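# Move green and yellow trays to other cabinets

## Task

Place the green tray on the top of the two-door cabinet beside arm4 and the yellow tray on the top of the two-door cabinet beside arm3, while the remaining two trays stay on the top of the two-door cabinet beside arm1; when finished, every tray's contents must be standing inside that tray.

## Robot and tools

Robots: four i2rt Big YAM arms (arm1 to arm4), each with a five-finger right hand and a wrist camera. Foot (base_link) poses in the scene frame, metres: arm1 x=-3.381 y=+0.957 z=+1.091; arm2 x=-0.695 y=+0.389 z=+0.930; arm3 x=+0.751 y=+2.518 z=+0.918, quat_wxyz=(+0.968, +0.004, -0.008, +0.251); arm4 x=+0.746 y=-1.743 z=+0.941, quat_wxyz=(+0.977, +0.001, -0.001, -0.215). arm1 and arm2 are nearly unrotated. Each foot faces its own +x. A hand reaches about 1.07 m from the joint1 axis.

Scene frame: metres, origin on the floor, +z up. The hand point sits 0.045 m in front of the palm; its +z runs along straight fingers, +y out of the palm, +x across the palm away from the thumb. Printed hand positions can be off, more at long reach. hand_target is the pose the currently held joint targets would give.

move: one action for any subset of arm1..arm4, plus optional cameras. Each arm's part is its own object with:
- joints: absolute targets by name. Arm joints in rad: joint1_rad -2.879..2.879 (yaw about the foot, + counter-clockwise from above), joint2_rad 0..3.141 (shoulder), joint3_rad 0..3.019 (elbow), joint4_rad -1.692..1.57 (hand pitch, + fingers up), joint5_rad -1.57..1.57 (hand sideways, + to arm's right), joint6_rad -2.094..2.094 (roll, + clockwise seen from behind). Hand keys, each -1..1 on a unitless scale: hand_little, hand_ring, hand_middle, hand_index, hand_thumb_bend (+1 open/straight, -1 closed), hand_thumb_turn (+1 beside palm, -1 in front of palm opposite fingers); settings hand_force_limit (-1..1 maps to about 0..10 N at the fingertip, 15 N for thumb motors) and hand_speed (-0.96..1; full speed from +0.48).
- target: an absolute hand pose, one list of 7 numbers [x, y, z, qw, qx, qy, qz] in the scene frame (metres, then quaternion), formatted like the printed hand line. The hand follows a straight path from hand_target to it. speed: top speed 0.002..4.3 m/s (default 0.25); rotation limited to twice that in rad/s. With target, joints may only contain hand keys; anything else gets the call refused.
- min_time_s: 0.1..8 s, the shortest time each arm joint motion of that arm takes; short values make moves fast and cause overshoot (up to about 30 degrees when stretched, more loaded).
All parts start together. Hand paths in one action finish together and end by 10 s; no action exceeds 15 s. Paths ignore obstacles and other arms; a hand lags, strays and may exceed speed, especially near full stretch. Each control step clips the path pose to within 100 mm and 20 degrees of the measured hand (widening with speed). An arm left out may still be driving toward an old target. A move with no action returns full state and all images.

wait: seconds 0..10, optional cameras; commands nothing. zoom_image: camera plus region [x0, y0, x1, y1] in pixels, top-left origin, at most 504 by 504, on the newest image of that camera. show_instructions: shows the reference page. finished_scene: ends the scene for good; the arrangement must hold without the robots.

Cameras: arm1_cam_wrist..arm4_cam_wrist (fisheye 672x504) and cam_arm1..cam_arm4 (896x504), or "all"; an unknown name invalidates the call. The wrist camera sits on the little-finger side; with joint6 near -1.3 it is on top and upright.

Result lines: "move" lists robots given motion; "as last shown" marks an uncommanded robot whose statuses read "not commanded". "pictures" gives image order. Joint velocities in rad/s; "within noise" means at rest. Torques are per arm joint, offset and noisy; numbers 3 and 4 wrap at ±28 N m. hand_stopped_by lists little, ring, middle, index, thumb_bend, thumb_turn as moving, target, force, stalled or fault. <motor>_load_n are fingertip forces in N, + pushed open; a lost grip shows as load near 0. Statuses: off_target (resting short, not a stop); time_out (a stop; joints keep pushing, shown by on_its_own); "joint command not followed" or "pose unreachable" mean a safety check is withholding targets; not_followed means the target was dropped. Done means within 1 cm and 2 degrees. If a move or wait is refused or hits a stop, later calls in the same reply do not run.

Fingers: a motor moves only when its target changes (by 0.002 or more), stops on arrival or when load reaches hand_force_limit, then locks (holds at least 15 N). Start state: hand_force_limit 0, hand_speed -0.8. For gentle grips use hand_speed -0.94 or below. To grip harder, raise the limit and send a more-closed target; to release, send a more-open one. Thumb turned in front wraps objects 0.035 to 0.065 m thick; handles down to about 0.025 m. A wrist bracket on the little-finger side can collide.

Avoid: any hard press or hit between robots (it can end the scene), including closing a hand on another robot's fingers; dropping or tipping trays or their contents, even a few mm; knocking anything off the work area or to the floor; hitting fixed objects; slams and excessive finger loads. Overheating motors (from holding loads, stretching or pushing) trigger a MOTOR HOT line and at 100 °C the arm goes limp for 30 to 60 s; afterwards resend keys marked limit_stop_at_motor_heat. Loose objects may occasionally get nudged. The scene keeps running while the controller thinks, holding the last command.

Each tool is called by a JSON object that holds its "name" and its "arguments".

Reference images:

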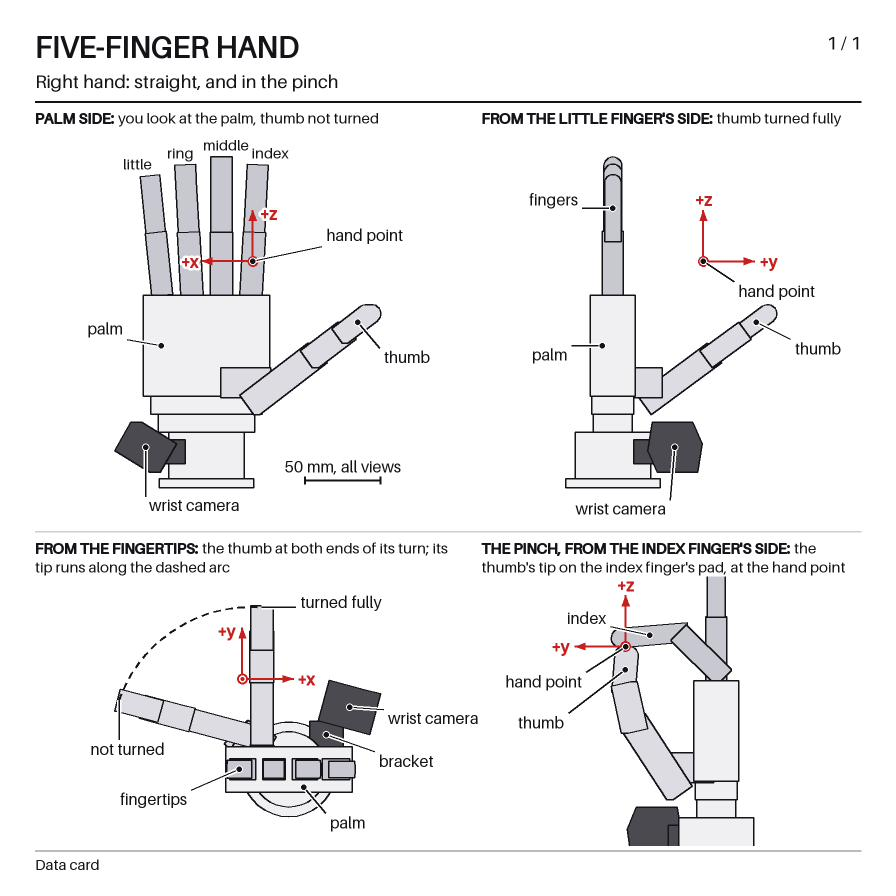

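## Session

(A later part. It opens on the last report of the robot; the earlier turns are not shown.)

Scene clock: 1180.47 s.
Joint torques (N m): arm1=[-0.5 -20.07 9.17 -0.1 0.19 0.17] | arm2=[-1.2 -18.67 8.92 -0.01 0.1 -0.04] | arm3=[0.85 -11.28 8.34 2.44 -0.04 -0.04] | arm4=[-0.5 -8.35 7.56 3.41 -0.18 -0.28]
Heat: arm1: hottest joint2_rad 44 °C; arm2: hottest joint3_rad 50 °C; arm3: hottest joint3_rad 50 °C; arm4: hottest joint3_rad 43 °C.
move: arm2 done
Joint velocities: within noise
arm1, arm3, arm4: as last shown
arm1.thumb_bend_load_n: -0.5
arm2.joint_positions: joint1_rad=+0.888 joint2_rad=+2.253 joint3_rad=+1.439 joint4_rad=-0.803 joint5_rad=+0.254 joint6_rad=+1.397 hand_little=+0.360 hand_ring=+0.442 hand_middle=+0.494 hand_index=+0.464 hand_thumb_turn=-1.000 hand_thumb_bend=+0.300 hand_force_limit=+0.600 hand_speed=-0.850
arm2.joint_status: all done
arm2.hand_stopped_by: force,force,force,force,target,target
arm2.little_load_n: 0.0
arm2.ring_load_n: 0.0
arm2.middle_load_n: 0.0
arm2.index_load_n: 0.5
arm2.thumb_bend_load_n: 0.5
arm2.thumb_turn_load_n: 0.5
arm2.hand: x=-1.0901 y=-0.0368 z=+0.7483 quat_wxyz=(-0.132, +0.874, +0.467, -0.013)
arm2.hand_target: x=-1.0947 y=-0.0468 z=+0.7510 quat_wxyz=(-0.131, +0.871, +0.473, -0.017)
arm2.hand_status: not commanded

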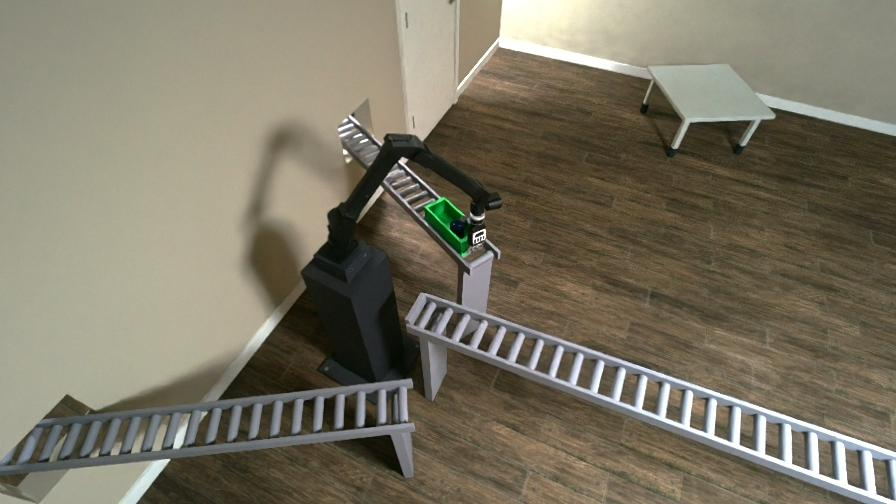

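{"name": "move", "arguments": {"arm2": {"joints": {"hand_thumb_bend": 1.0, "hand_little": 0.8, "hand_ring": 0.8, "hand_middle": 0.8, "hand_index": 0.8, "hand_speed": -0.6}}, "cameras": ["cam_arm2"]}}

{"name": "move", "arguments": {"arm2": {"target": [-1.100, -0.052, 0.90, -0.1310, 0.8710, 0.4730, -0.0170], "speed": 0.12}, "cameras": ["cam_arm2"]}}

{"name": "wait", "arguments": {"seconds": 3, "cameras": ["cam_arm2", "cam_arm4"]}}

Scene clock: 1183.30 s.
Joint torques (N m): arm1=[-0.44 -20.13 9.18 -0.12 0.18 0.17] | arm2=[-0.91 -18.43 8.94 -0.09 0.05 -0.06] | arm3=[0.91 -11.28 8.35 2.41 -0.05 -0.04] | arm4=[-0.38 -8.64 7.71 3.56 -0.16 -0.31]
Heat: arm1: hottest joint2_rad 44 °C; arm2: hottest joint3_rad 50 °C; arm3: hottest joint3_rad 50 °C; arm4: hottest joint3_rad 43 °C.
move: arm2 done
Joint velocities: within noise
arm1, arm3, arm4: as last shown
arm1.little_load_n: -0.5
arm1.thumb_bend_load_n: 0.0
arm2.joint_positions: joint1_rad=+0.888 joint2_rad=+2.253 joint3_rad=+1.439 joint4_rad=-0.803 joint5_rad=+0.254 joint6_rad=+1.397 hand_little=+0.800 hand_ring=+0.800 hand_middle=+0.800 hand_index=+0.800 hand_thumb_turn=-1.000 hand_thumb_bend=+1.000 hand_force_limit=+0.600 hand_speed=-0.600
arm2.joint_status: all done
arm2.hand_stopped_by: target,target,target,target,target,target
arm2.little_load_n: 0.0
arm2.ring_load_n: 0.0
arm2.middle_load_n: 0.0
arm2.index_load_n: 0.0
arm2.thumb_bend_load_n: 0.0
arm2.thumb_turn_load_n: 0.0
arm2.hand: x=-1.0901 y=-0.0368 z=+0.7483 quat_wxyz=(-0.132, +0.874, +0.467, -0.013)
arm2.hand_target: x=-1.0947 y=-0.0468 z=+0.7510 quat_wxyz=(-0.131, +0.871, +0.473, -0.017)
arm2.hand_status: not commanded
arm3.middle_load_n: 0.5
arm4.middle_load_n: -0.5
arm4.thumb_turn_load_n: 0.5

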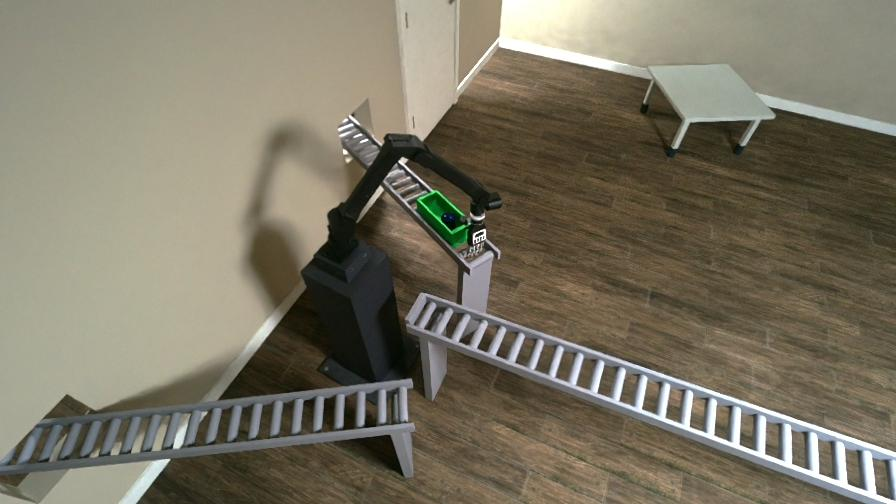

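Scene clock: 1185.27 s.
Joint torques (N m): arm1=[-0.44 -20.13 9.17 -0.13 0.19 0.17] | arm2=[-1.2 -18.9 10.81 -0.24 0.1 -0.1] | arm3=[0.85 -11.34 8.35 2.43 -0.04 -0.04] | arm4=[-0.44 -8.06 7.46 3.43 -0.14 -0.3]
Heat: arm1: hottest joint2_rad 44 °C; arm2: hottest joint3_rad 50 °C; arm3: hottest joint3_rad 50 °C; arm4: hottest joint3_rad 43 °C.
move: arm2 off_target
Joint velocities: within noise
arm1, arm3, arm4: as last shown
arm1.little_load_n: 0.0
arm2.joint_positions: joint1_rad=+0.888 joint2_rad=+2.050 joint3_rad=+1.518 joint4_rad=-1.098 joint5_rad=+0.254 joint6_rad=+1.397 hand_little=+0.800 hand_ring=+0.800 hand_middle=+0.800 hand_index=+0.800 hand_thumb_turn=-1.000 hand_thumb_bend=+1.000 hand_force_limit=+0.600 hand_speed=-0.600
arm2.joint_status: not commanded
arm2.hand_stopped_by: target,target,target,target,target,target
arm2.little_load_n: 0.0
arm2.ring_load_n: 0.0
arm2.middle_load_n: 0.0
arm2.index_load_n: 0.0
arm2.thumb_bend_load_n: 0.0
arm2.thumb_turn_load_n: 0.0
arm2.hand: x=-1.0950 y=-0.0431 z=+0.8852 quat_wxyz=(-0.134, +0.873, +0.468, -0.006)
arm2.hand_target: x=-1.1013 y=-0.0535 z=+0.8993 quat_wxyz=(-0.131, +0.871, +0.473, -0.018)
arm2.hand_status: off_target (0.018 m and 1.4 deg from the pose sent, 0.153 m and 0.9 deg at the start)
arm3.middle_load_n: 0.0
arm4.middle_load_n: 0.0
arm4.thumb_turn_load_n: 0.0

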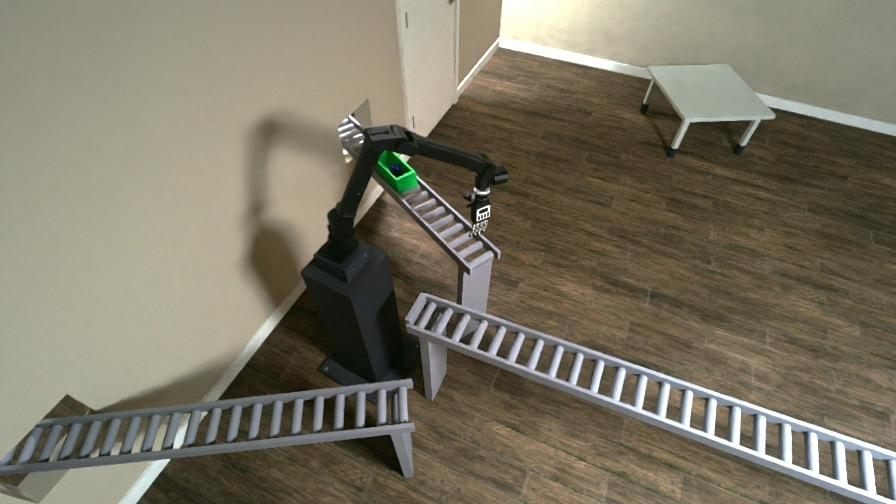

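Scene clock: 1188.27 s.
Joint torques (N m): arm1=[-0.5 -20.01 9.2 -0.1 0.19 0.16] | arm2=[-1.49 -18.84 10.77 -0.16 0.1 -0.08] | arm3=[0.91 -11.4 8.35 2.43 -0.05 -0.04] | arm4=[-0.15 -8.41 7.57 3.59 -0.18 -0.32]
Heat: arm1: hottest joint2_rad 44 °C; arm2: hottest joint3_rad 50 °C; arm3: hottest joint3_rad 50 °C; arm4: hottest joint3_rad 43 °C.
Joint velocities: within noise
arm1.joint_positions: joint1_rad=+1.337 joint2_rad=+2.073 joint3_rad=+1.517 joint4_rad=-0.962 joint5_rad=+0.227 joint6_rad=+1.301 hand_little=+0.800 hand_ring=+0.800 hand_middle=+0.800 hand_index=+0.800 hand_thumb_turn=-1.000 hand_thumb_bend=+1.000 hand_force_limit=+0.600 hand_speed=-0.800
arm1.joint_status: not commanded
arm1.hand_stopped_by: target,target,target,target,target,target
arm1.little_load_n: 0.0
arm1.ring_load_n: 0.0
arm1.middle_load_n: 0.0
arm1.index_load_n: 0.0
arm1.thumb_bend_load_n: 0.0
arm1.thumb_turn_load_n: 0.0
arm1.hand: x=-3.5125 y=+0.3549 z=+1.0409 quat_wxyz=(-0.088, +0.696, +0.708, -0.080)
arm1.hand_target: x=-3.5209 y=+0.3455 z=+1.0502 quat_wxyz=(-0.085, +0.706, +0.698, -0.088)
arm1.hand_status: not commanded
arm2.joint_positions: joint1_rad=+0.888 joint2_rad=+2.050 joint3_rad=+1.518 joint4_rad=-1.098 joint5_rad=+0.254 joint6_rad=+1.397 hand_little=+0.800 hand_ring=+0.800 hand_middle=+0.800 hand_index=+0.800 hand_thumb_turn=-1.000 hand_thumb_bend=+1.000 hand_force_limit=+0.600 hand_speed=-0.600
arm2.joint_status: not commanded
arm2.hand_stopped_by: target,target,target,target,target,target
arm2.little_load_n: 0.0
arm2.ring_load_n: 0.0
arm2.middle_load_n: 0.0
arm2.index_load_n: 0.0
arm2.thumb_bend_load_n: 0.0
arm2.thumb_turn_load_n: 0.0
arm2.hand: x=-1.0950 y=-0.0431 z=+0.8852 quat_wxyz=(-0.134, +0.873, +0.468, -0.006)
arm2.hand_target: x=-1.1013 y=-0.0535 z=+0.8993 quat_wxyz=(-0.131, +0.871, +0.473, -0.018)
arm2.hand_status: off_target (0.018 m and 1.4 deg from the pose sent, 0.153 m and 0.9 deg at the start)
arm3.joint_positions: joint1_rad=+0.139 joint2_rad=+1.485 joint3_rad=+0.702 joint4_rad=+0.272 joint5_rad=+0.077 joint6_rad=-1.169 hand_little=+1.000 hand_ring=+1.000 hand_middle=+1.000 hand_index=+1.000 hand_thumb_turn=+1.000 hand_thumb_bend=+1.000 hand_force_limit=+0.000 hand_speed=-0.800
arm3.joint_status: not commanded
arm3.hand_stopped_by: target,target,target,target,target,target
arm3.little_load_n: 0.0
arm3.ring_load_n: 0.0
arm3.middle_load_n: 0.0
arm3.index_load_n: 0.0
arm3.thumb_bend_load_n: 0.0
arm3.thumb_turn_load_n: 0.0
arm3.hand: x=+1.2106 y=+2.7919 z=+0.9962 quat_wxyz=(-0.228, +0.854, +0.085, +0.460)
arm3.hand_target: x=+1.2118 y=+2.7968 z=+0.9940 quat_wxyz=(-0.231, +0.850, +0.092, +0.464)
arm3.hand_status: not commanded
arm4.joint_positions: joint1_rad=+0.131 joint2_rad=+1.483 joint3_rad=+0.716 joint4_rad=+0.273 joint5_rad=+0.090 joint6_rad=-1.154 hand_little=+1.000 hand_ring=+1.000 hand_middle=+1.000 hand_index=+1.000 hand_thumb_turn=+1.000 hand_thumb_bend=+1.000 hand_force_limit=+0.000 hand_speed=-0.800
arm4.joint_status: not commanded
arm4.hand_stopped_by: target,target,target,target,target,target
arm4.little_load_n: 0.0
arm4.ring_load_n: 0.0
arm4.middle_load_n: 0.0
arm4.index_load_n: 0.0
arm4.thumb_bend_load_n: 0.0
arm4.thumb_turn_load_n: 0.0
arm4.hand: x=+1.2414 y=-1.9614 z=+1.0186 quat_wxyz=(+0.008, +0.794, -0.324, +0.514)
arm4.hand_target: x=+1.2418 y=-1.9547 z=+1.0094 quat_wxyz=(+0.008, +0.800, -0.311, +0.512)
arm4.hand_status: not commanded
wait: 3.00 s; at rest by 0.27 s

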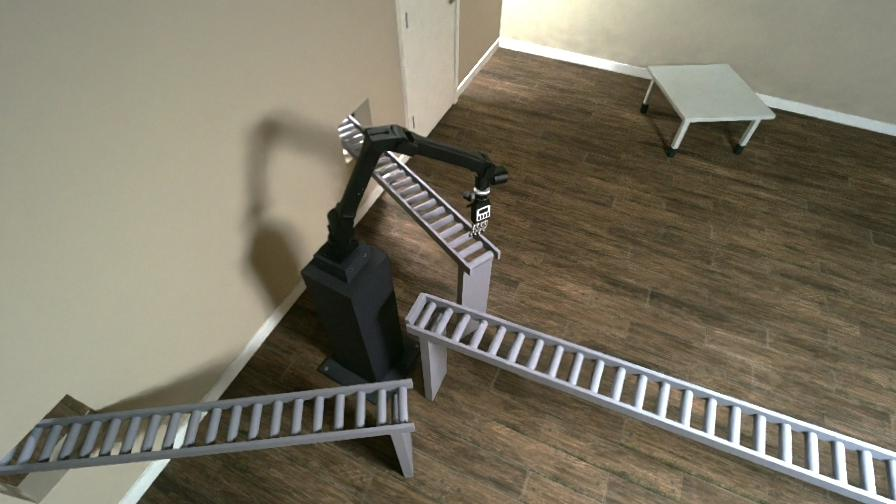

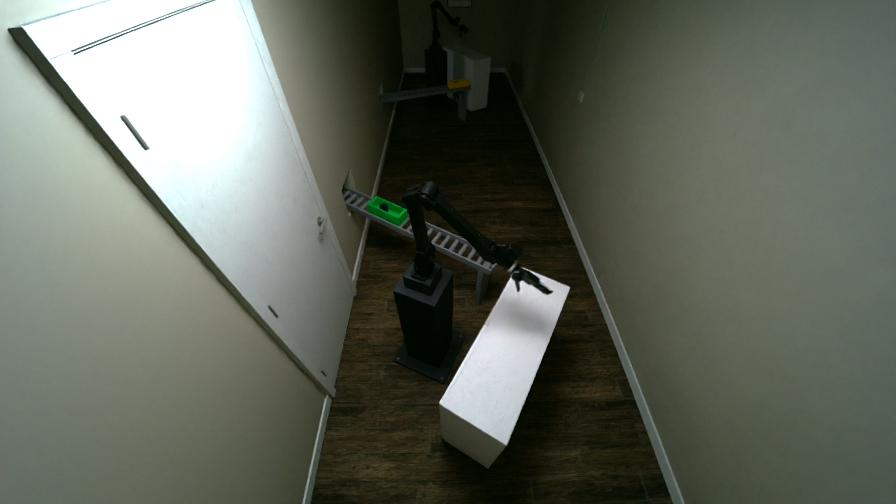

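{"name": "move", "arguments": {"arm3": {"joints": {"joint1_rad": -1.5}, "min_time_s": 5}, "arm4": {"joints": {"joint1_rad": 1.4}, "min_time_s": 5}, "arm2": {"joints": {"joint2_rad": 1.45, "joint3_rad": 0.8, "joint4_rad": -0.3}, "min_time_s": 5}, "arm1": {"joints": {"joint2_rad": 1.6, "joint3_rad": 1.0, "joint4_rad": -0.6}, "min_time_s": 5}, "cameras": ["arm3_cam_wrist", "arm4_cam_wrist", "cam_arm3", "cam_arm4"]}}

Scene clock: 1203.07 s.
Joint torques (N m): arm1=[-0.5 -13.98 6.76 1.88 0.18 0.17] | arm2=[-1.67 -11.4 8.53 2.19 0.1 -0.08] | arm3=[0.44 -11.52 8.21 2.4 0.03 -0.04] | arm4=[-1.08 -8.7 7.6 3.54 -0.1 -0.29]
Heat: arm1: hottest joint2_rad 43 °C; arm2: hottest joint3_rad 49 °C; arm3: hottest joint3_rad 50 °C; arm4: hottest joint3_rad 42 °C.
move: arm1 done; arm2 done; arm3 done; arm4 done
Joint velocities: within noise
arm1.joint_positions: joint1_rad=+1.337 joint2_rad=+1.607 joint3_rad=+1.008 joint4_rad=-0.618 joint5_rad=+0.227 joint6_rad=+1.291 hand_little=+0.800 hand_ring=+0.800 hand_middle=+0.800 hand_index=+0.800 hand_thumb_turn=-1.000 hand_thumb_bend=+1.000 hand_force_limit=+0.600 hand_speed=-0.800
arm1.joint_status: all done
arm1.hand_stopped_by: target,target,target,target,target,target
arm1.little_load_n: 0.0
arm1.ring_load_n: 0.0
arm1.middle_load_n: 0.0
arm1.index_load_n: 0.0
arm1.thumb_bend_load_n: 0.0
arm1.thumb_turn_load_n: 0.0
arm1.hand: x=-3.4900 y=+0.4410 z=+1.1247 quat_wxyz=(-0.013, +0.694, +0.689, -0.207)
arm1.hand_target: x=-3.4956 y=+0.4398 z=+1.1273 quat_wxyz=(-0.009, +0.702, +0.678, -0.215)
arm1.hand_status: not commanded
arm2.joint_positions: joint1_rad=+0.888 joint2_rad=+1.460 joint3_rad=+0.800 joint4_rad=-0.325 joint5_rad=+0.254 joint6_rad=+1.387 hand_little=+0.800 hand_ring=+0.800 hand_middle=+0.800 hand_index=+0.800 hand_thumb_turn=-1.000 hand_thumb_bend=+1.000 hand_force_limit=+0.600 hand_speed=-0.600
arm2.joint_status: all done
arm2.hand_stopped_by: target,target,target,target,target,target
arm2.little_load_n: 0.0
arm2.ring_load_n: 0.0
arm2.middle_load_n: 0.0
arm2.index_load_n: 0.0
arm2.thumb_bend_load_n: 0.0
arm2.thumb_turn_load_n: 0.0
arm2.hand: x=-1.0465 y=+0.0058 z=+0.9827 quat_wxyz=(-0.033, +0.854, +0.419, -0.306)
arm2.hand_target: x=-1.0484 y=+0.0005 z=+0.9915 quat_wxyz=(-0.029, +0.848, +0.421, -0.321)
arm2.hand_status: not commanded
arm3.joint_positions: joint1_rad=-1.511 joint2_rad=+1.485 joint3_rad=+0.702 joint4_rad=+0.272 joint5_rad=+0.075 joint6_rad=-1.169 hand_little=+1.000 hand_ring=+1.000 hand_middle=+1.000 hand_index=+1.000 hand_thumb_turn=+1.000 hand_thumb_bend=+1.000 hand_force_limit=+0.000 hand_speed=-0.800
arm3.joint_status: all done
arm3.hand_stopped_by: target,target,target,target,target,target
arm3.little_load_n: 0.0
arm3.ring_load_n: 0.0
arm3.middle_load_n: 0.0
arm3.index_load_n: 0.0
arm3.thumb_bend_load_n: 0.0
arm3.thumb_turn_load_n: 0.0
arm3.hand: x=+0.9868 y=+2.0365 z=+0.9850 quat_wxyz=(+0.174, +0.643, -0.576, +0.474)
arm3.hand_target: x=+0.9875 y=+2.0330 z=+0.9828 quat_wxyz=(+0.178, +0.644, -0.571, +0.477)
arm3.hand_status: not commanded
arm4.joint_positions: joint1_rad=+1.398 joint2_rad=+1.483 joint3_rad=+0.716 joint4_rad=+0.273 joint5_rad=+0.087 joint6_rad=-1.154 hand_little=+1.000 hand_ring=+1.000 hand_middle=+1.000 hand_index=+1.000 hand_thumb_turn=+1.000 hand_thumb_bend=+1.000 hand_force_limit=+0.000 hand_speed=-0.800
arm4.joint_status: all done
arm4.hand_stopped_by: target,target,target,target,target,target
arm4.little_load_n: -0.5
arm4.ring_load_n: 0.0
arm4.middle_load_n: 0.0
arm4.index_load_n: 0.0
arm4.thumb_bend_load_n: 0.0
arm4.thumb_turn_load_n: 0.0
arm4.hand: x=+1.1015 y=-1.3350 z=+1.0195 quat_wxyz=(-0.298, +0.831, +0.211, +0.420)
arm4.hand_target: x=+1.0974 y=-1.3346 z=+1.0103 quat_wxyz=(-0.295, +0.829, +0.222, +0.419)
arm4.hand_status: not commanded

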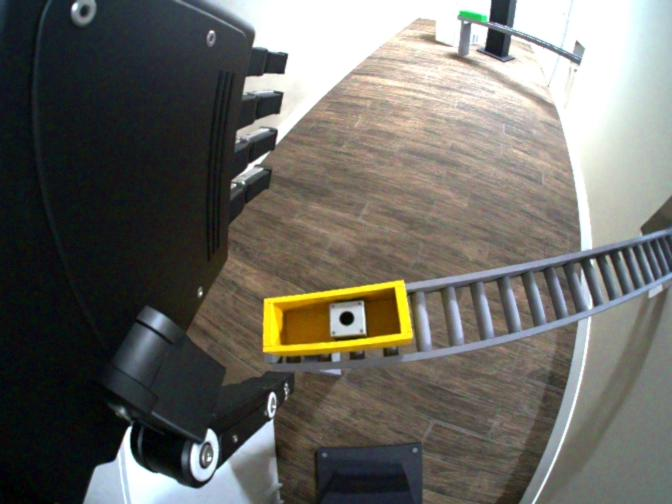

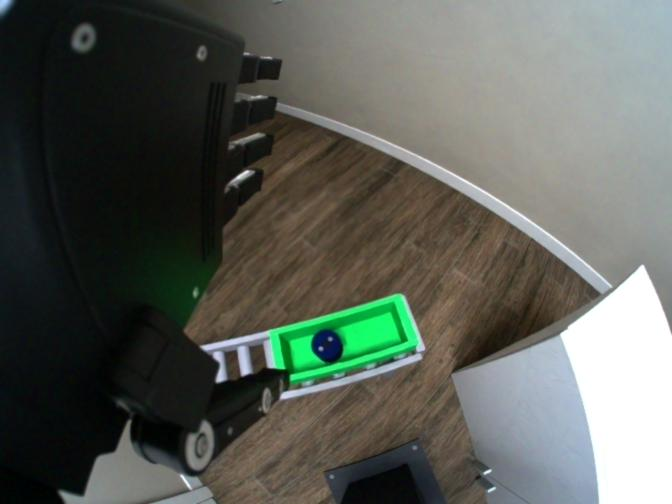

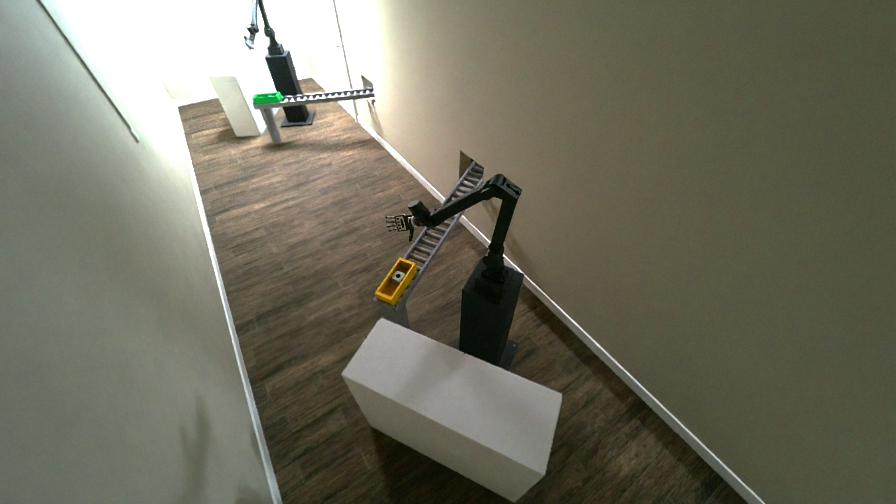

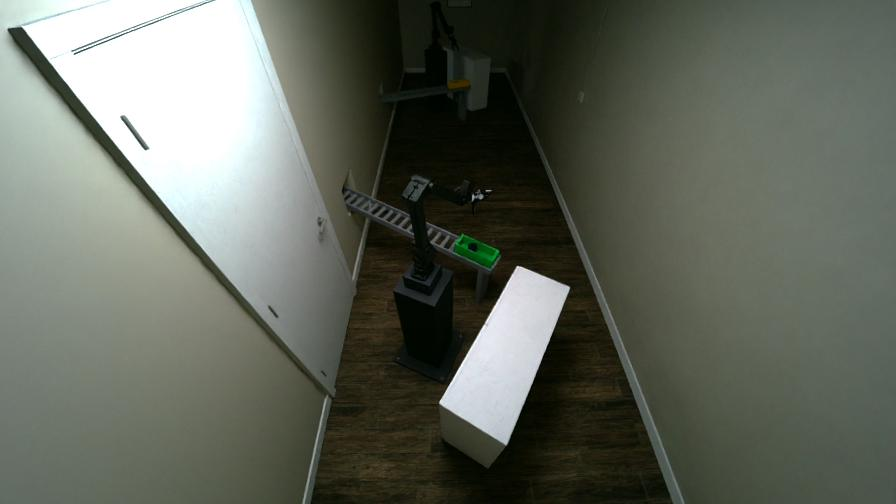

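{"name": "move", "arguments": {"arm3": {"joints": {"joint1_rad": -1.45, "joint2_rad": 1.93, "joint3_rad": 1.6, "joint4_rad": -1.15, "joint5_rad": 0.24, "joint6_rad": 1.5, "hand_thumb_turn": -1.0, "hand_thumb_bend": 0.65, "hand_little": 0.5, "hand_ring": 0.5, "hand_middle": 0.5, "hand_index": 0.5, "hand_speed": -0.6}, "min_time_s": 6}, "arm4": {"joints": {"joint1_rad": 1.45, "joint2_rad": 1.93, "joint3_rad": 1.6, "joint4_rad": -1.15, "joint5_rad": -0.24, "joint6_rad": -1.4, "hand_thumb_turn": -1.0, "hand_thumb_bend": 0.65, "hand_little": 0.5, "hand_ring": 0.5, "hand_middle": 0.5, "hand_index": 0.5, "hand_speed": -0.6}, "min_time_s": 6}, "cameras": ["arm3_cam_wrist", "arm4_cam_wrist", "cam_arm3", "cam_arm4"]}}

Scene clock: 1213.67 s.
Joint torques (N m): arm1=[-0.44 -14.04 6.78 1.88 0.17 0.17] | arm2=[-1.08 -10.87 8.59 2.22 0.06 -0.03] | arm3=[1.32 -18.84 12.67 -0.34 0.32 0.26] | arm4=[-0.44 -13.98 13.14 -0.02 -0.3 -0.27]
Heat: arm1: hottest joint2_rad 42 °C; arm2: hottest joint3_rad 49 °C; arm3: hottest joint3_rad 52 °C; arm4: hottest joint3_rad 45 °C.
move: arm3 done; arm4 done
Joint velocities: within noise
arm1, arm2: as last shown
arm3.joint_positions: joint1_rad=-1.459 joint2_rad=+1.908 joint3_rad=+1.553 joint4_rad=-1.136 joint5_rad=+0.236 joint6_rad=+1.477 hand_little=+0.500 hand_ring=+0.500 hand_middle=+0.500 hand_index=+0.500 hand_thumb_turn=-1.000 hand_thumb_bend=+0.650 hand_force_limit=+0.000 hand_speed=-0.600
arm3.joint_status: all done
arm3.hand_stopped_by: target,target,target,target,target,target
arm3.little_load_n: 0.0
arm3.ring_load_n: 0.0
arm3.middle_load_n: 0.0
arm3.index_load_n: 0.0
arm3.thumb_bend_load_n: 0.0
arm3.thumb_turn_load_n: 0.0
arm3.hand: x=+1.1199 y=+2.0242 z=+0.9749 quat_wxyz=(+0.021, -0.418, -0.901, +0.114)
arm3.hand_target: x=+1.1318 y=+2.0158 z=+0.9792 quat_wxyz=(+0.017, -0.420, -0.900, +0.118)
arm3.hand_status: not commanded
arm4.joint_positions: joint1_rad=+1.423 joint2_rad=+1.905 joint3_rad=+1.545 joint4_rad=-1.133 joint5_rad=-0.223 joint6_rad=-1.383 hand_little=+0.500 hand_ring=+0.500 hand_middle=+0.500 hand_index=+0.500 hand_thumb_turn=-1.000 hand_thumb_bend=+0.650 hand_force_limit=+0.000 hand_speed=-0.600
arm4.joint_status: all done
arm4.hand_stopped_by: target,target,target,target,target,target
arm4.little_load_n: 0.5
arm4.ring_load_n: 0.0
arm4.middle_load_n: 0.0
arm4.index_load_n: 0.0
arm4.thumb_bend_load_n: 0.0
arm4.thumb_turn_load_n: 0.0
arm4.hand: x=+1.0547 y=-1.2908 z=+0.9967 quat_wxyz=(-0.115, +0.913, +0.391, -0.027)
arm4.hand_target: x=+1.0566 y=-1.2721 z=+1.0010 quat_wxyz=(-0.120, +0.905, +0.407, -0.023)
arm4.hand_status: not commanded

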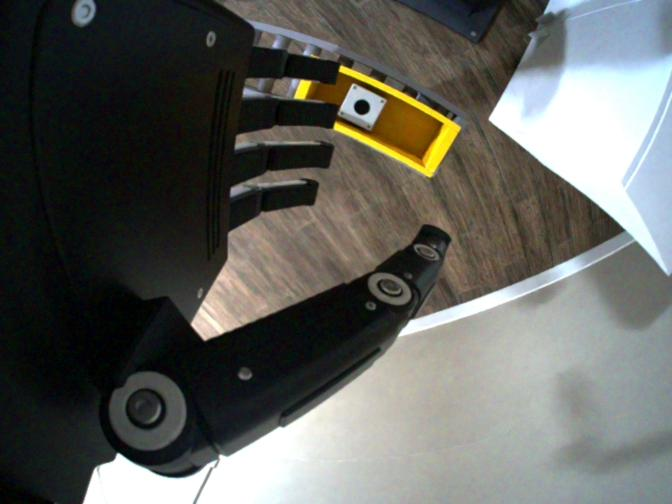

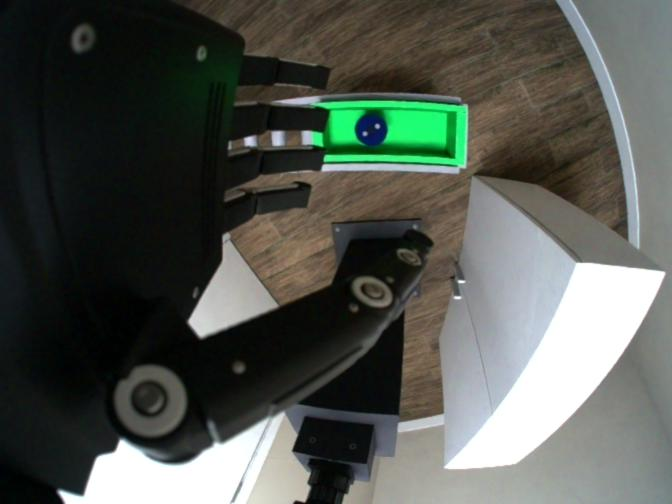

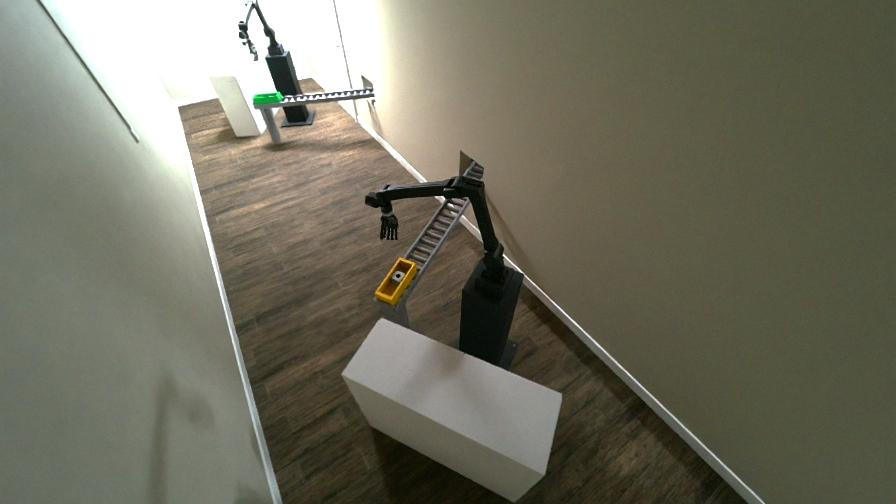

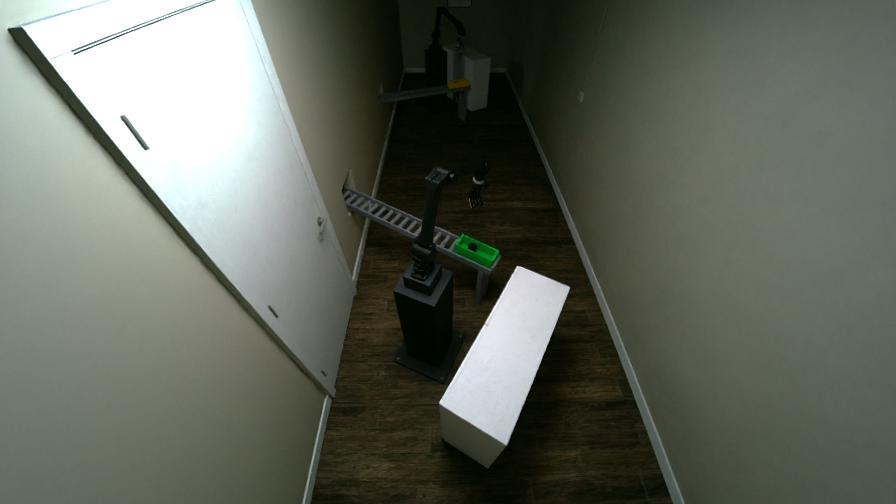

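{"name": "zoom_image", "arguments": {"camera": "arm3_cam_wrist", "region": [260, 30, 500, 210]}}

{"name": "zoom_image", "arguments": {"camera": "arm4_cam_wrist", "region": [220, 60, 500, 240]}}

Scaled by 2.100 from the camera's image (finer frame: 960x720).

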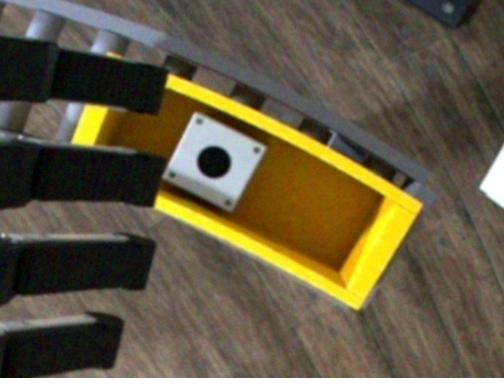

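Scaled by 1.800 from the camera's image (finer frame: 960x720).

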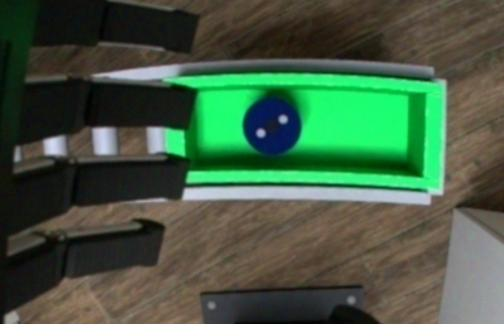

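{"name": "move", "arguments": {"arm3": {"target": [0.983, 1.938, 0.87, -0.0596, 0.4849, 0.8660, -0.1064], "speed": 0.15}, "arm4": {"target": [1.002, -1.208, 0.87, -0.1022, 0.8324, 0.5405, -0.0664], "speed": 0.15}, "cameras": ["arm3_cam_wrist", "arm4_cam_wrist"]}}

Scene clock: 1238.23 s.
Joint torques (N m): arm1=[-0.44 -14.04 6.78 1.91 0.18 0.17] | arm2=[-0.79 -11.63 8.55 2.03 0.09 -0.03] | arm3=[0.79 -20.66 8.61 0.66 0.27 -0.01] | arm4=[-0.03 -16.91 11.67 1.02 -0.34 -0.26]
Heat: arm1: hottest joint3_rad 41 °C; arm2: hottest joint3_rad 49 °C; arm3: hottest joint3_rad 55 °C; arm4: hottest joint3_rad 49 °C.
move: arm3 done; arm4 off_target
Joint velocities: within noise
arm1, arm2: as last shown
arm3.joint_positions: joint1_rad=-1.721 joint2_rad=+2.052 joint3_rad=+1.521 joint4_rad=-0.990 joint5_rad=+0.249 joint6_rad=+1.395 hand_little=+0.500 hand_ring=+0.500 hand_middle=+0.500 hand_index=+0.500 hand_thumb_turn=-1.000 hand_thumb_bend=+0.650 hand_force_limit=+0.000 hand_speed=-0.600
arm3.joint_status: not commanded
arm3.hand_stopped_by: target,target,target,target,target,target
arm3.little_load_n: 0.0
arm3.ring_load_n: 0.0
arm3.middle_load_n: -0.5
arm3.index_load_n: 0.0
arm3.thumb_bend_load_n: 0.0
arm3.thumb_turn_load_n: 0.0
arm3.hand: x=+0.9811 y=+1.9426 z=+0.8785 quat_wxyz=(+0.058, -0.495, -0.861, +0.103)
arm3.hand_target: x=+0.9833 y=+1.9398 z=+0.8706 quat_wxyz=(+0.057, -0.490, -0.864, +0.105)
arm3.hand_status: done (0.010 m and 1.4 deg from the pose sent, 0.193 m and 9.8 deg at the start)
arm4.joint_positions: joint1_rad=+1.581 joint2_rad=+2.162 joint3_rad=+1.596 joint4_rad=-1.048 joint5_rad=-0.238 joint6_rad=-1.560 hand_little=+0.500 hand_ring=+0.500 hand_middle=+0.500 hand_index=+0.500 hand_thumb_turn=-1.000 hand_thumb_bend=+0.650 hand_force_limit=+0.000 hand_speed=-0.600
arm4.joint_status: not commanded
arm4.hand_stopped_by: target,target,target,target,target,target
arm4.little_load_n: 0.5
arm4.ring_load_n: 0.0
arm4.middle_load_n: 0.0
arm4.index_load_n: 0.0
arm4.thumb_bend_load_n: 0.0
arm4.thumb_turn_load_n: 0.0
arm4.hand: x=+0.9913 y=-1.2305 z=+0.8693 quat_wxyz=(-0.088, +0.838, +0.532, -0.081)
arm4.hand_target: x=+0.9950 y=-1.2070 z=+0.8705 quat_wxyz=(-0.100, +0.829, +0.546, -0.066)
arm4.hand_status: off_target (0.025 m and 2.6 deg from the pose sent, 0.160 m and 20.0 deg at the start)

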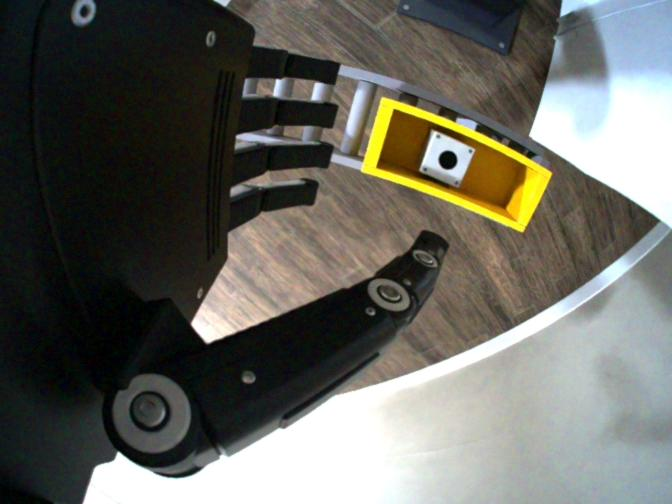

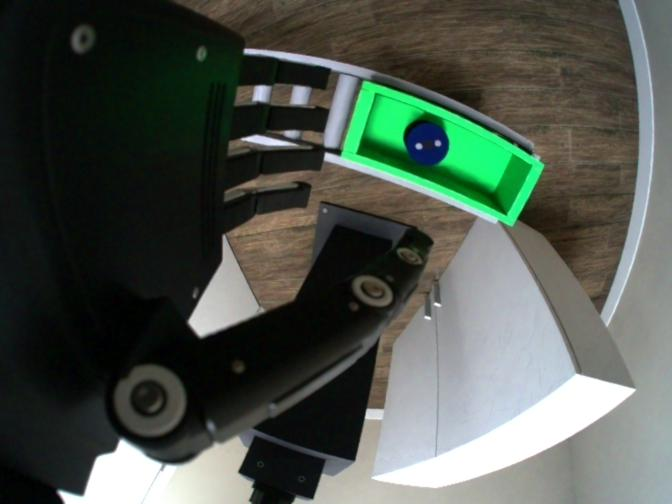

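{"name": "move", "arguments": {"arm3": {"target": [0.980, 1.944, 0.74, -0.0596, 0.4849, 0.8660, -0.1064], "speed": 0.08}, "arm4": {"target": [1.008, -1.194, 0.73, -0.1022, 0.8324, 0.5405, -0.0664], "speed": 0.08}, "cameras": ["arm3_cam_wrist", "arm4_cam_wrist"]}}

Scene clock: 1248.57 s.
Joint torques (N m): arm1=[-0.44 -14.04 6.78 1.88 0.18 0.18] | arm2=[-1.03 -10.75 8.7 2.24 0.1 0] | arm3=[0.5 -21.54 6.78 0.65 0.34 -0.01] | arm4=[-1.44 -17.79 10.33 1.05 -0.35 -0.26]
Heat: arm1: hottest joint3_rad 41 °C; arm2: hottest joint3_rad 49 °C; arm3: hottest joint3_rad 55 °C; arm4: hottest joint3_rad 50 °C.
move: arm3 off_target; arm4 off_target
Joint velocities: within noise
arm1, arm2: as last shown
arm3.joint_positions: joint1_rad=-1.721 joint2_rad=+2.250 joint3_rad=+1.474 joint4_rad=-0.735 joint5_rad=+0.252 joint6_rad=+1.379 hand_little=+0.500 hand_ring=+0.500 hand_middle=+0.500 hand_index=+0.500 hand_thumb_turn=-1.000 hand_thumb_bend=+0.650 hand_force_limit=+0.000 hand_speed=-0.600
arm3.joint_status: not commanded
arm3.hand_stopped_by: target,target,target,target,target,target
arm3.little_load_n: 0.0
arm3.ring_load_n: 0.0
arm3.middle_load_n: 0.0
arm3.index_load_n: 0.0
arm3.thumb_bend_load_n: 0.0
arm3.thumb_turn_load_n: 0.0
arm3.hand: x=+0.9823 y=+1.9440 z=+0.7522 quat_wxyz=(+0.056, -0.489, -0.864, +0.107)
arm3.hand_target: x=+0.9794 y=+1.9458 z=+0.7408 quat_wxyz=(+0.060, -0.485, -0.866, +0.106)
arm3.hand_status: off_target (0.012 m and 0.7 deg from the pose sent, 0.139 m and 1.4 deg at the start)
arm4.joint_positions: joint1_rad=+1.581 joint2_rad=+2.419 joint3_rad=+1.659 joint4_rad=-0.850 joint5_rad=-0.241 joint6_rad=-1.560 hand_little=+0.500 hand_ring=+0.500 hand_middle=+0.500 hand_index=+0.500 hand_thumb_turn=-1.000 hand_thumb_bend=+0.650 hand_force_limit=+0.000 hand_speed=-0.600
arm4.joint_status: not commanded
arm4.hand_stopped_by: target,target,target,target,target,target
arm4.little_load_n: 0.0
arm4.ring_load_n: 0.0
arm4.middle_load_n: 0.0
arm4.index_load_n: 0.0
arm4.thumb_bend_load_n: 0.0
arm4.thumb_turn_load_n: 0.0
arm4.hand: x=+0.9982 y=-1.2142 z=+0.7342 quat_wxyz=(-0.090, +0.838, +0.532, -0.080)
arm4.hand_target: x=+1.0067 y=-1.1964 z=+0.7299 quat_wxyz=(-0.102, +0.833, +0.540, -0.067)
arm4.hand_status: off_target (0.023 m and 2.4 deg from the pose sent, 0.145 m and 2.6 deg at the start)

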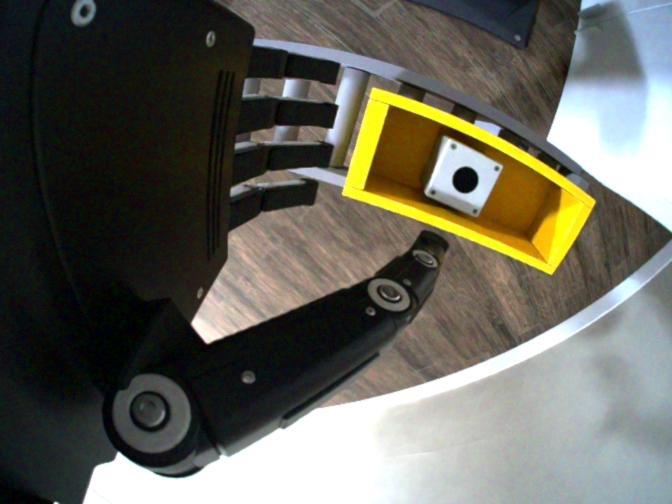

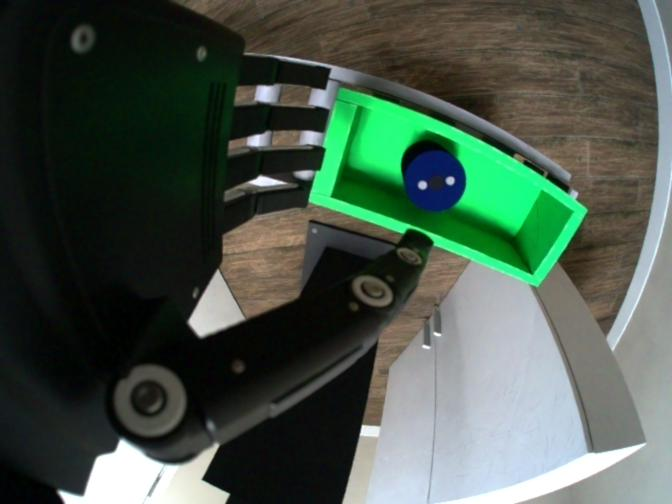

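{"name": "move", "arguments": {"arm3": {"target": [0.984, 1.937, 0.665, -0.0596, 0.4849, 0.8660, -0.1064], "speed": 0.06}, "arm4": {"target": [0.985, -1.196, 0.670, -0.1022, 0.8324, 0.5405, -0.0664], "speed": 0.06}, "cameras": ["arm3_cam_wrist", "arm4_cam_wrist"]}}

Scene clock: 1266.33 s.
Joint torques (N m): arm1=[-0.38 -14.04 6.78 1.91 0.18 0.17] | arm2=[-1.73 -11.16 8.79 2.06 0.13 -0.06] | arm3=[0.44 -22.01 8.57 0.57 0.33 -0.01] | arm4=[-0.09 -17.73 9.14 1.26 -0.35 0.02]
Heat: arm1: hottest joint3_rad 41 °C; arm2: hottest joint3_rad 48 °C; arm3: hottest joint3_rad 55 °C; arm4: hottest joint3_rad 51 °C.
move: arm3 off_target; arm4 off_target
Joint velocities: within noise
arm1, arm2: as last shown
arm2.ring_load_n: 0.5
arm3.joint_positions: joint1_rad=-1.721 joint2_rad=+2.410 joint3_rad=+1.507 joint4_rad=-0.639 joint5_rad=+0.252 joint6_rad=+1.379 hand_little=+0.500 hand_ring=+0.500 hand_middle=+0.500 hand_index=+0.500 hand_thumb_turn=-1.000 hand_thumb_bend=+0.650 hand_force_limit=+0.000 hand_speed=-0.600
arm3.joint_status: not commanded
arm3.hand_stopped_by: target,target,target,target,target,target
arm3.little_load_n: 0.0
arm3.ring_load_n: 0.0
arm3.middle_load_n: 0.0
arm3.index_load_n: 0.0
arm3.thumb_bend_load_n: 0.0
arm3.thumb_turn_load_n: 0.0
arm3.hand: x=+0.9807 y=+1.9519 z=+0.6699 quat_wxyz=(+0.067, -0.487, -0.865, +0.097)
arm3.hand_target: x=+0.9838 y=+1.9375 z=+0.6666 quat_wxyz=(+0.059, -0.485, -0.866, +0.107)
arm3.hand_status: off_target (0.016 m and 1.4 deg from the pose sent, 0.087 m and 0.7 deg at the start)
arm4.joint_positions: joint1_rad=+1.582 joint2_rad=+2.511 joint3_rad=+1.659 joint4_rad=-0.740 joint5_rad=-0.241 joint6_rad=-1.560 hand_little=+0.500 hand_ring=+0.500 hand_middle=+0.500 hand_index=+0.500 hand_thumb_turn=-1.000 hand_thumb_bend=+0.650 hand_force_limit=+0.000 hand_speed=-0.600
arm4.joint_status: not commanded
arm4.hand_stopped_by: target,target,target,target,target,target
arm4.little_load_n: 0.0
arm4.ring_load_n: 0.0
arm4.middle_load_n: 0.0
arm4.index_load_n: 0.0
arm4.thumb_bend_load_n: 0.0
arm4.thumb_turn_load_n: 0.0
arm4.hand: x=+0.9962 y=-1.2168 z=+0.6780 quat_wxyz=(-0.095, +0.837, +0.534, -0.073)
arm4.hand_target: x=+0.9920 y=-1.2004 z=+0.6706 quat_wxyz=(-0.103, +0.836, +0.535, -0.065)
arm4.hand_status: off_target (0.025 m and 1.4 deg from the pose sent, 0.068 m and 2.4 deg at the start)

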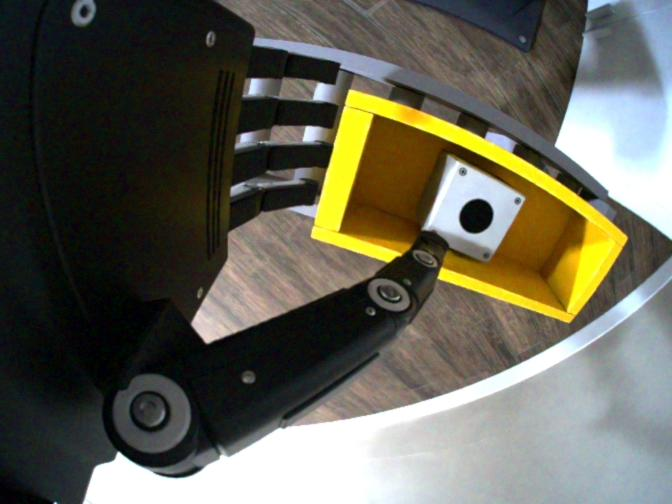

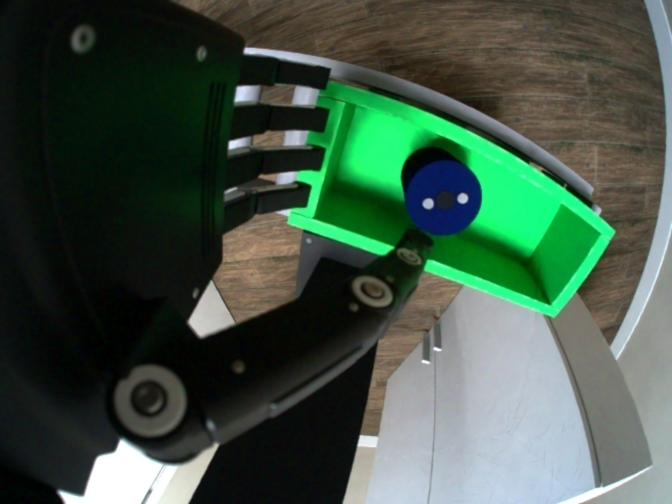

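{"name": "move", "arguments": {"arm3": {"target": [0.985, 1.918, 0.665, -0.0596, 0.4849, 0.8660, -0.1064], "speed": 0.06}, "arm4": {"target": [0.968, -1.196, 0.670, -0.1022, 0.8324, 0.5405, -0.0664], "speed": 0.06}, "cameras": ["arm3_cam_wrist", "arm4_cam_wrist"]}}

Scene clock: 1271.63 s.
Joint torques (N m): arm1=[-0.38 -14.04 6.76 1.89 0.18 0.17] | arm2=[-0.79 -11.11 8.64 2.04 0.08 -0.05] | arm3=[-0.03 -22.3 9.06 -0.38 0.31 -0.01] | arm4=[-0.44 -18.26 7.5 1.14 -0.28 0.01]
Heat: arm1: hottest joint3_rad 41 °C; arm2: hottest joint3_rad 48 °C; arm3: hottest joint3_rad 55 °C; arm4: hottest joint3_rad 50 °C.
move: arm3 done; arm4 done
Joint velocities: within noise
arm1, arm2: as last shown
arm2.ring_load_n: 0.0
arm3.joint_positions: joint1_rad=-1.725 joint2_rad=+2.440 joint3_rad=+1.582 joint4_rad=-0.649 joint5_rad=+0.252 joint6_rad=+1.370 hand_little=+0.500 hand_ring=+0.500 hand_middle=+0.500 hand_index=+0.500 hand_thumb_turn=-1.000 hand_thumb_bend=+0.650 hand_force_limit=+0.000 hand_speed=-0.600
arm3.joint_status: not commanded
arm3.hand_stopped_by: target,target,target,target,target,target
arm3.little_load_n: 0.0
arm3.ring_load_n: 0.0
arm3.middle_load_n: 0.0
arm3.index_load_n: 0.0
arm3.thumb_bend_load_n: 0.0
arm3.thumb_turn_load_n: 0.0
arm3.hand: x=+0.9888 y=+1.9251 z=+0.6714 quat_wxyz=(+0.055, -0.487, -0.865, +0.108)
arm3.hand_target: x=+0.9848 y=+1.9184 z=+0.6645 quat_wxyz=(+0.059, -0.485, -0.866, +0.106)
arm3.hand_status: done (0.010 m and 0.6 deg from the pose sent, 0.035 m and 1.4 deg at the start)
arm4.joint_positions: joint1_rad=+1.640 joint2_rad=+2.511 joint3_rad=+1.659 joint4_rad=-0.721 joint5_rad=-0.243 joint6_rad=-1.548 hand_little=+0.500 hand_ring=+0.500 hand_middle=+0.500 hand_index=+0.500 hand_thumb_turn=-1.000 hand_thumb_bend=+0.650 hand_force_limit=+0.000 hand_speed=-0.600
arm4.joint_status: not commanded
arm4.hand_stopped_by: target,target,target,target,target,target
arm4.little_load_n: 0.0
arm4.ring_load_n: 0.0
arm4.middle_load_n: 0.0
arm4.index_load_n: 0.0
arm4.thumb_bend_load_n: 0.0
arm4.thumb_turn_load_n: 0.0
arm4.hand: x=+0.9661 y=-1.1988 z=+0.6774 quat_wxyz=(-0.098, +0.824, +0.554, -0.069)
arm4.hand_target: x=+0.9619 y=-1.1930 z=+0.6699 quat_wxyz=(-0.102, +0.826, +0.550, -0.066)
arm4.hand_status: done (0.008 m and 1.9 deg from the pose sent, 0.036 m and 1.4 deg at the start)

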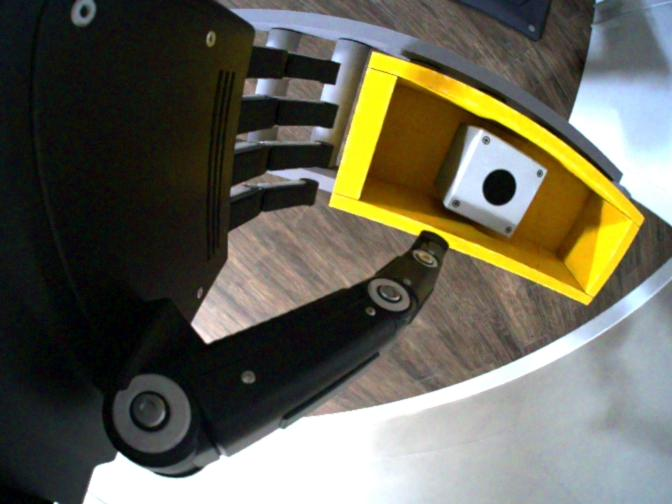

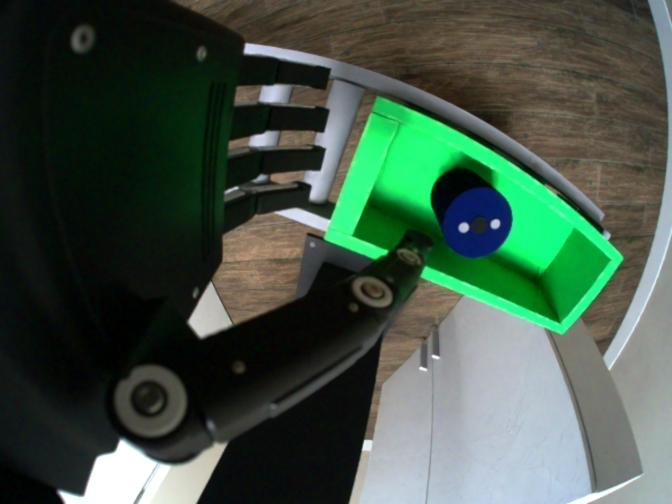

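{"name": "move", "arguments": {"arm3": {"target": [0.985, 1.931, 0.65, -0.0596, 0.4849, 0.8660, -0.1064], "speed": 0.05}, "arm4": {"target": [0.963, -1.214, 0.655, -0.1030, 0.8385, 0.5311, -0.0652], "speed": 0.05}, "cameras": ["arm3_cam_wrist", "arm4_cam_wrist"]}}

Scene clock: 1277.10 s.
Joint torques (N m): arm1=[-0.38 -14.1 6.76 1.89 0.18 0.17] | arm2=[-0.79 -10.87 8.61 2.19 0.09 -0.07] | arm3=[0.62 -22.36 5.93 0.68 0.34 0.08] | arm4=[-2.14 -18.84 5.61 1.36 -0.29 0.05]
Heat: arm1: hottest joint3_rad 41 °C; arm2: hottest joint3_rad 48 °C; arm3: hottest joint3_rad 54 °C; arm4: hottest joint3_rad 49 °C.
move: arm3 off_target; arm4 off_target
Joint velocities: within noise
arm1, arm2: as last shown
arm3.joint_positions: joint1_rad=-1.725 joint2_rad=+2.450 joint3_rad=+1.582 joint4_rad=-0.636 joint5_rad=+0.253 joint6_rad=+1.370 hand_little=+0.500 hand_ring=+0.500 hand_middle=+0.500 hand_index=+0.500 hand_thumb_turn=-1.000 hand_thumb_bend=+0.650 hand_force_limit=+0.000 hand_speed=-0.600
arm3.joint_status: not commanded
arm3.hand_stopped_by: target,target,target,target,target,target
arm3.little_load_n: 0.0
arm3.ring_load_n: 0.0
arm3.middle_load_n: 0.5
arm3.index_load_n: 0.0
arm3.thumb_bend_load_n: 0.0
arm3.thumb_turn_load_n: 0.0
arm3.hand: x=+0.9886 y=+1.9247 z=+0.6661 quat_wxyz=(+0.054, -0.487, -0.865, +0.110)
arm3.hand_target: x=+0.9845 y=+1.9318 z=+0.6500 quat_wxyz=(+0.060, -0.485, -0.866, +0.107)
arm3.hand_status: off_target (0.018 m and 0.8 deg from the pose sent, 0.022 m and 0.6 deg at the start)
arm4.joint_positions: joint1_rad=+1.640 joint2_rad=+2.511 joint3_rad=+1.619 joint4_rad=-0.654 joint5_rad=-0.243 joint6_rad=-1.510 hand_little=+0.500 hand_ring=+0.500 hand_middle=+0.500 hand_index=+0.500 hand_thumb_turn=-1.000 hand_thumb_bend=+0.650 hand_force_limit=+0.000 hand_speed=-0.600
arm4.joint_status: not commanded
arm4.hand_stopped_by: target,target,target,target,target,target
arm4.little_load_n: 0.0
arm4.ring_load_n: 0.0
arm4.middle_load_n: 0.0
arm4.index_load_n: 0.0
arm4.thumb_bend_load_n: 0.0
arm4.thumb_turn_load_n: 0.0
arm4.hand: x=+0.9627 y=-1.2042 z=+0.6670 quat_wxyz=(-0.105, +0.833, +0.540, -0.060)
arm4.hand_target: x=+0.9624 y=-1.2146 z=+0.6557 quat_wxyz=(-0.103, +0.840, +0.528, -0.066)
arm4.hand_status: off_target (0.016 m and 1.3 deg from the pose sent, 0.027 m and 3.2 deg at the start)

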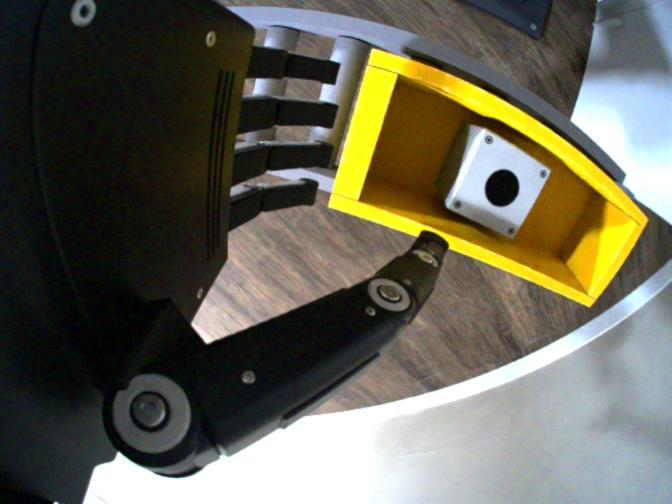

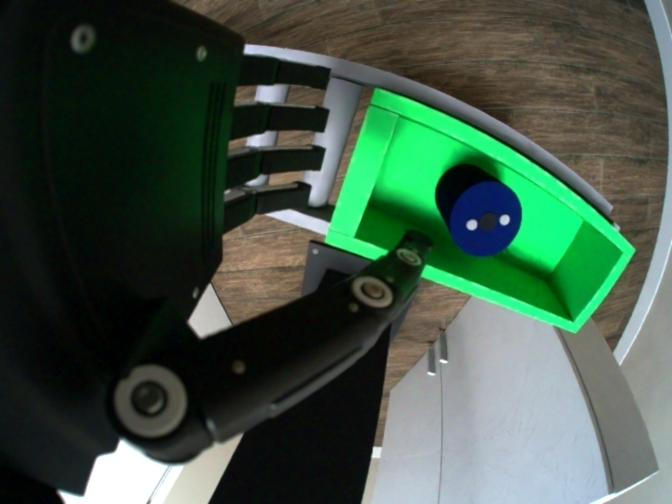

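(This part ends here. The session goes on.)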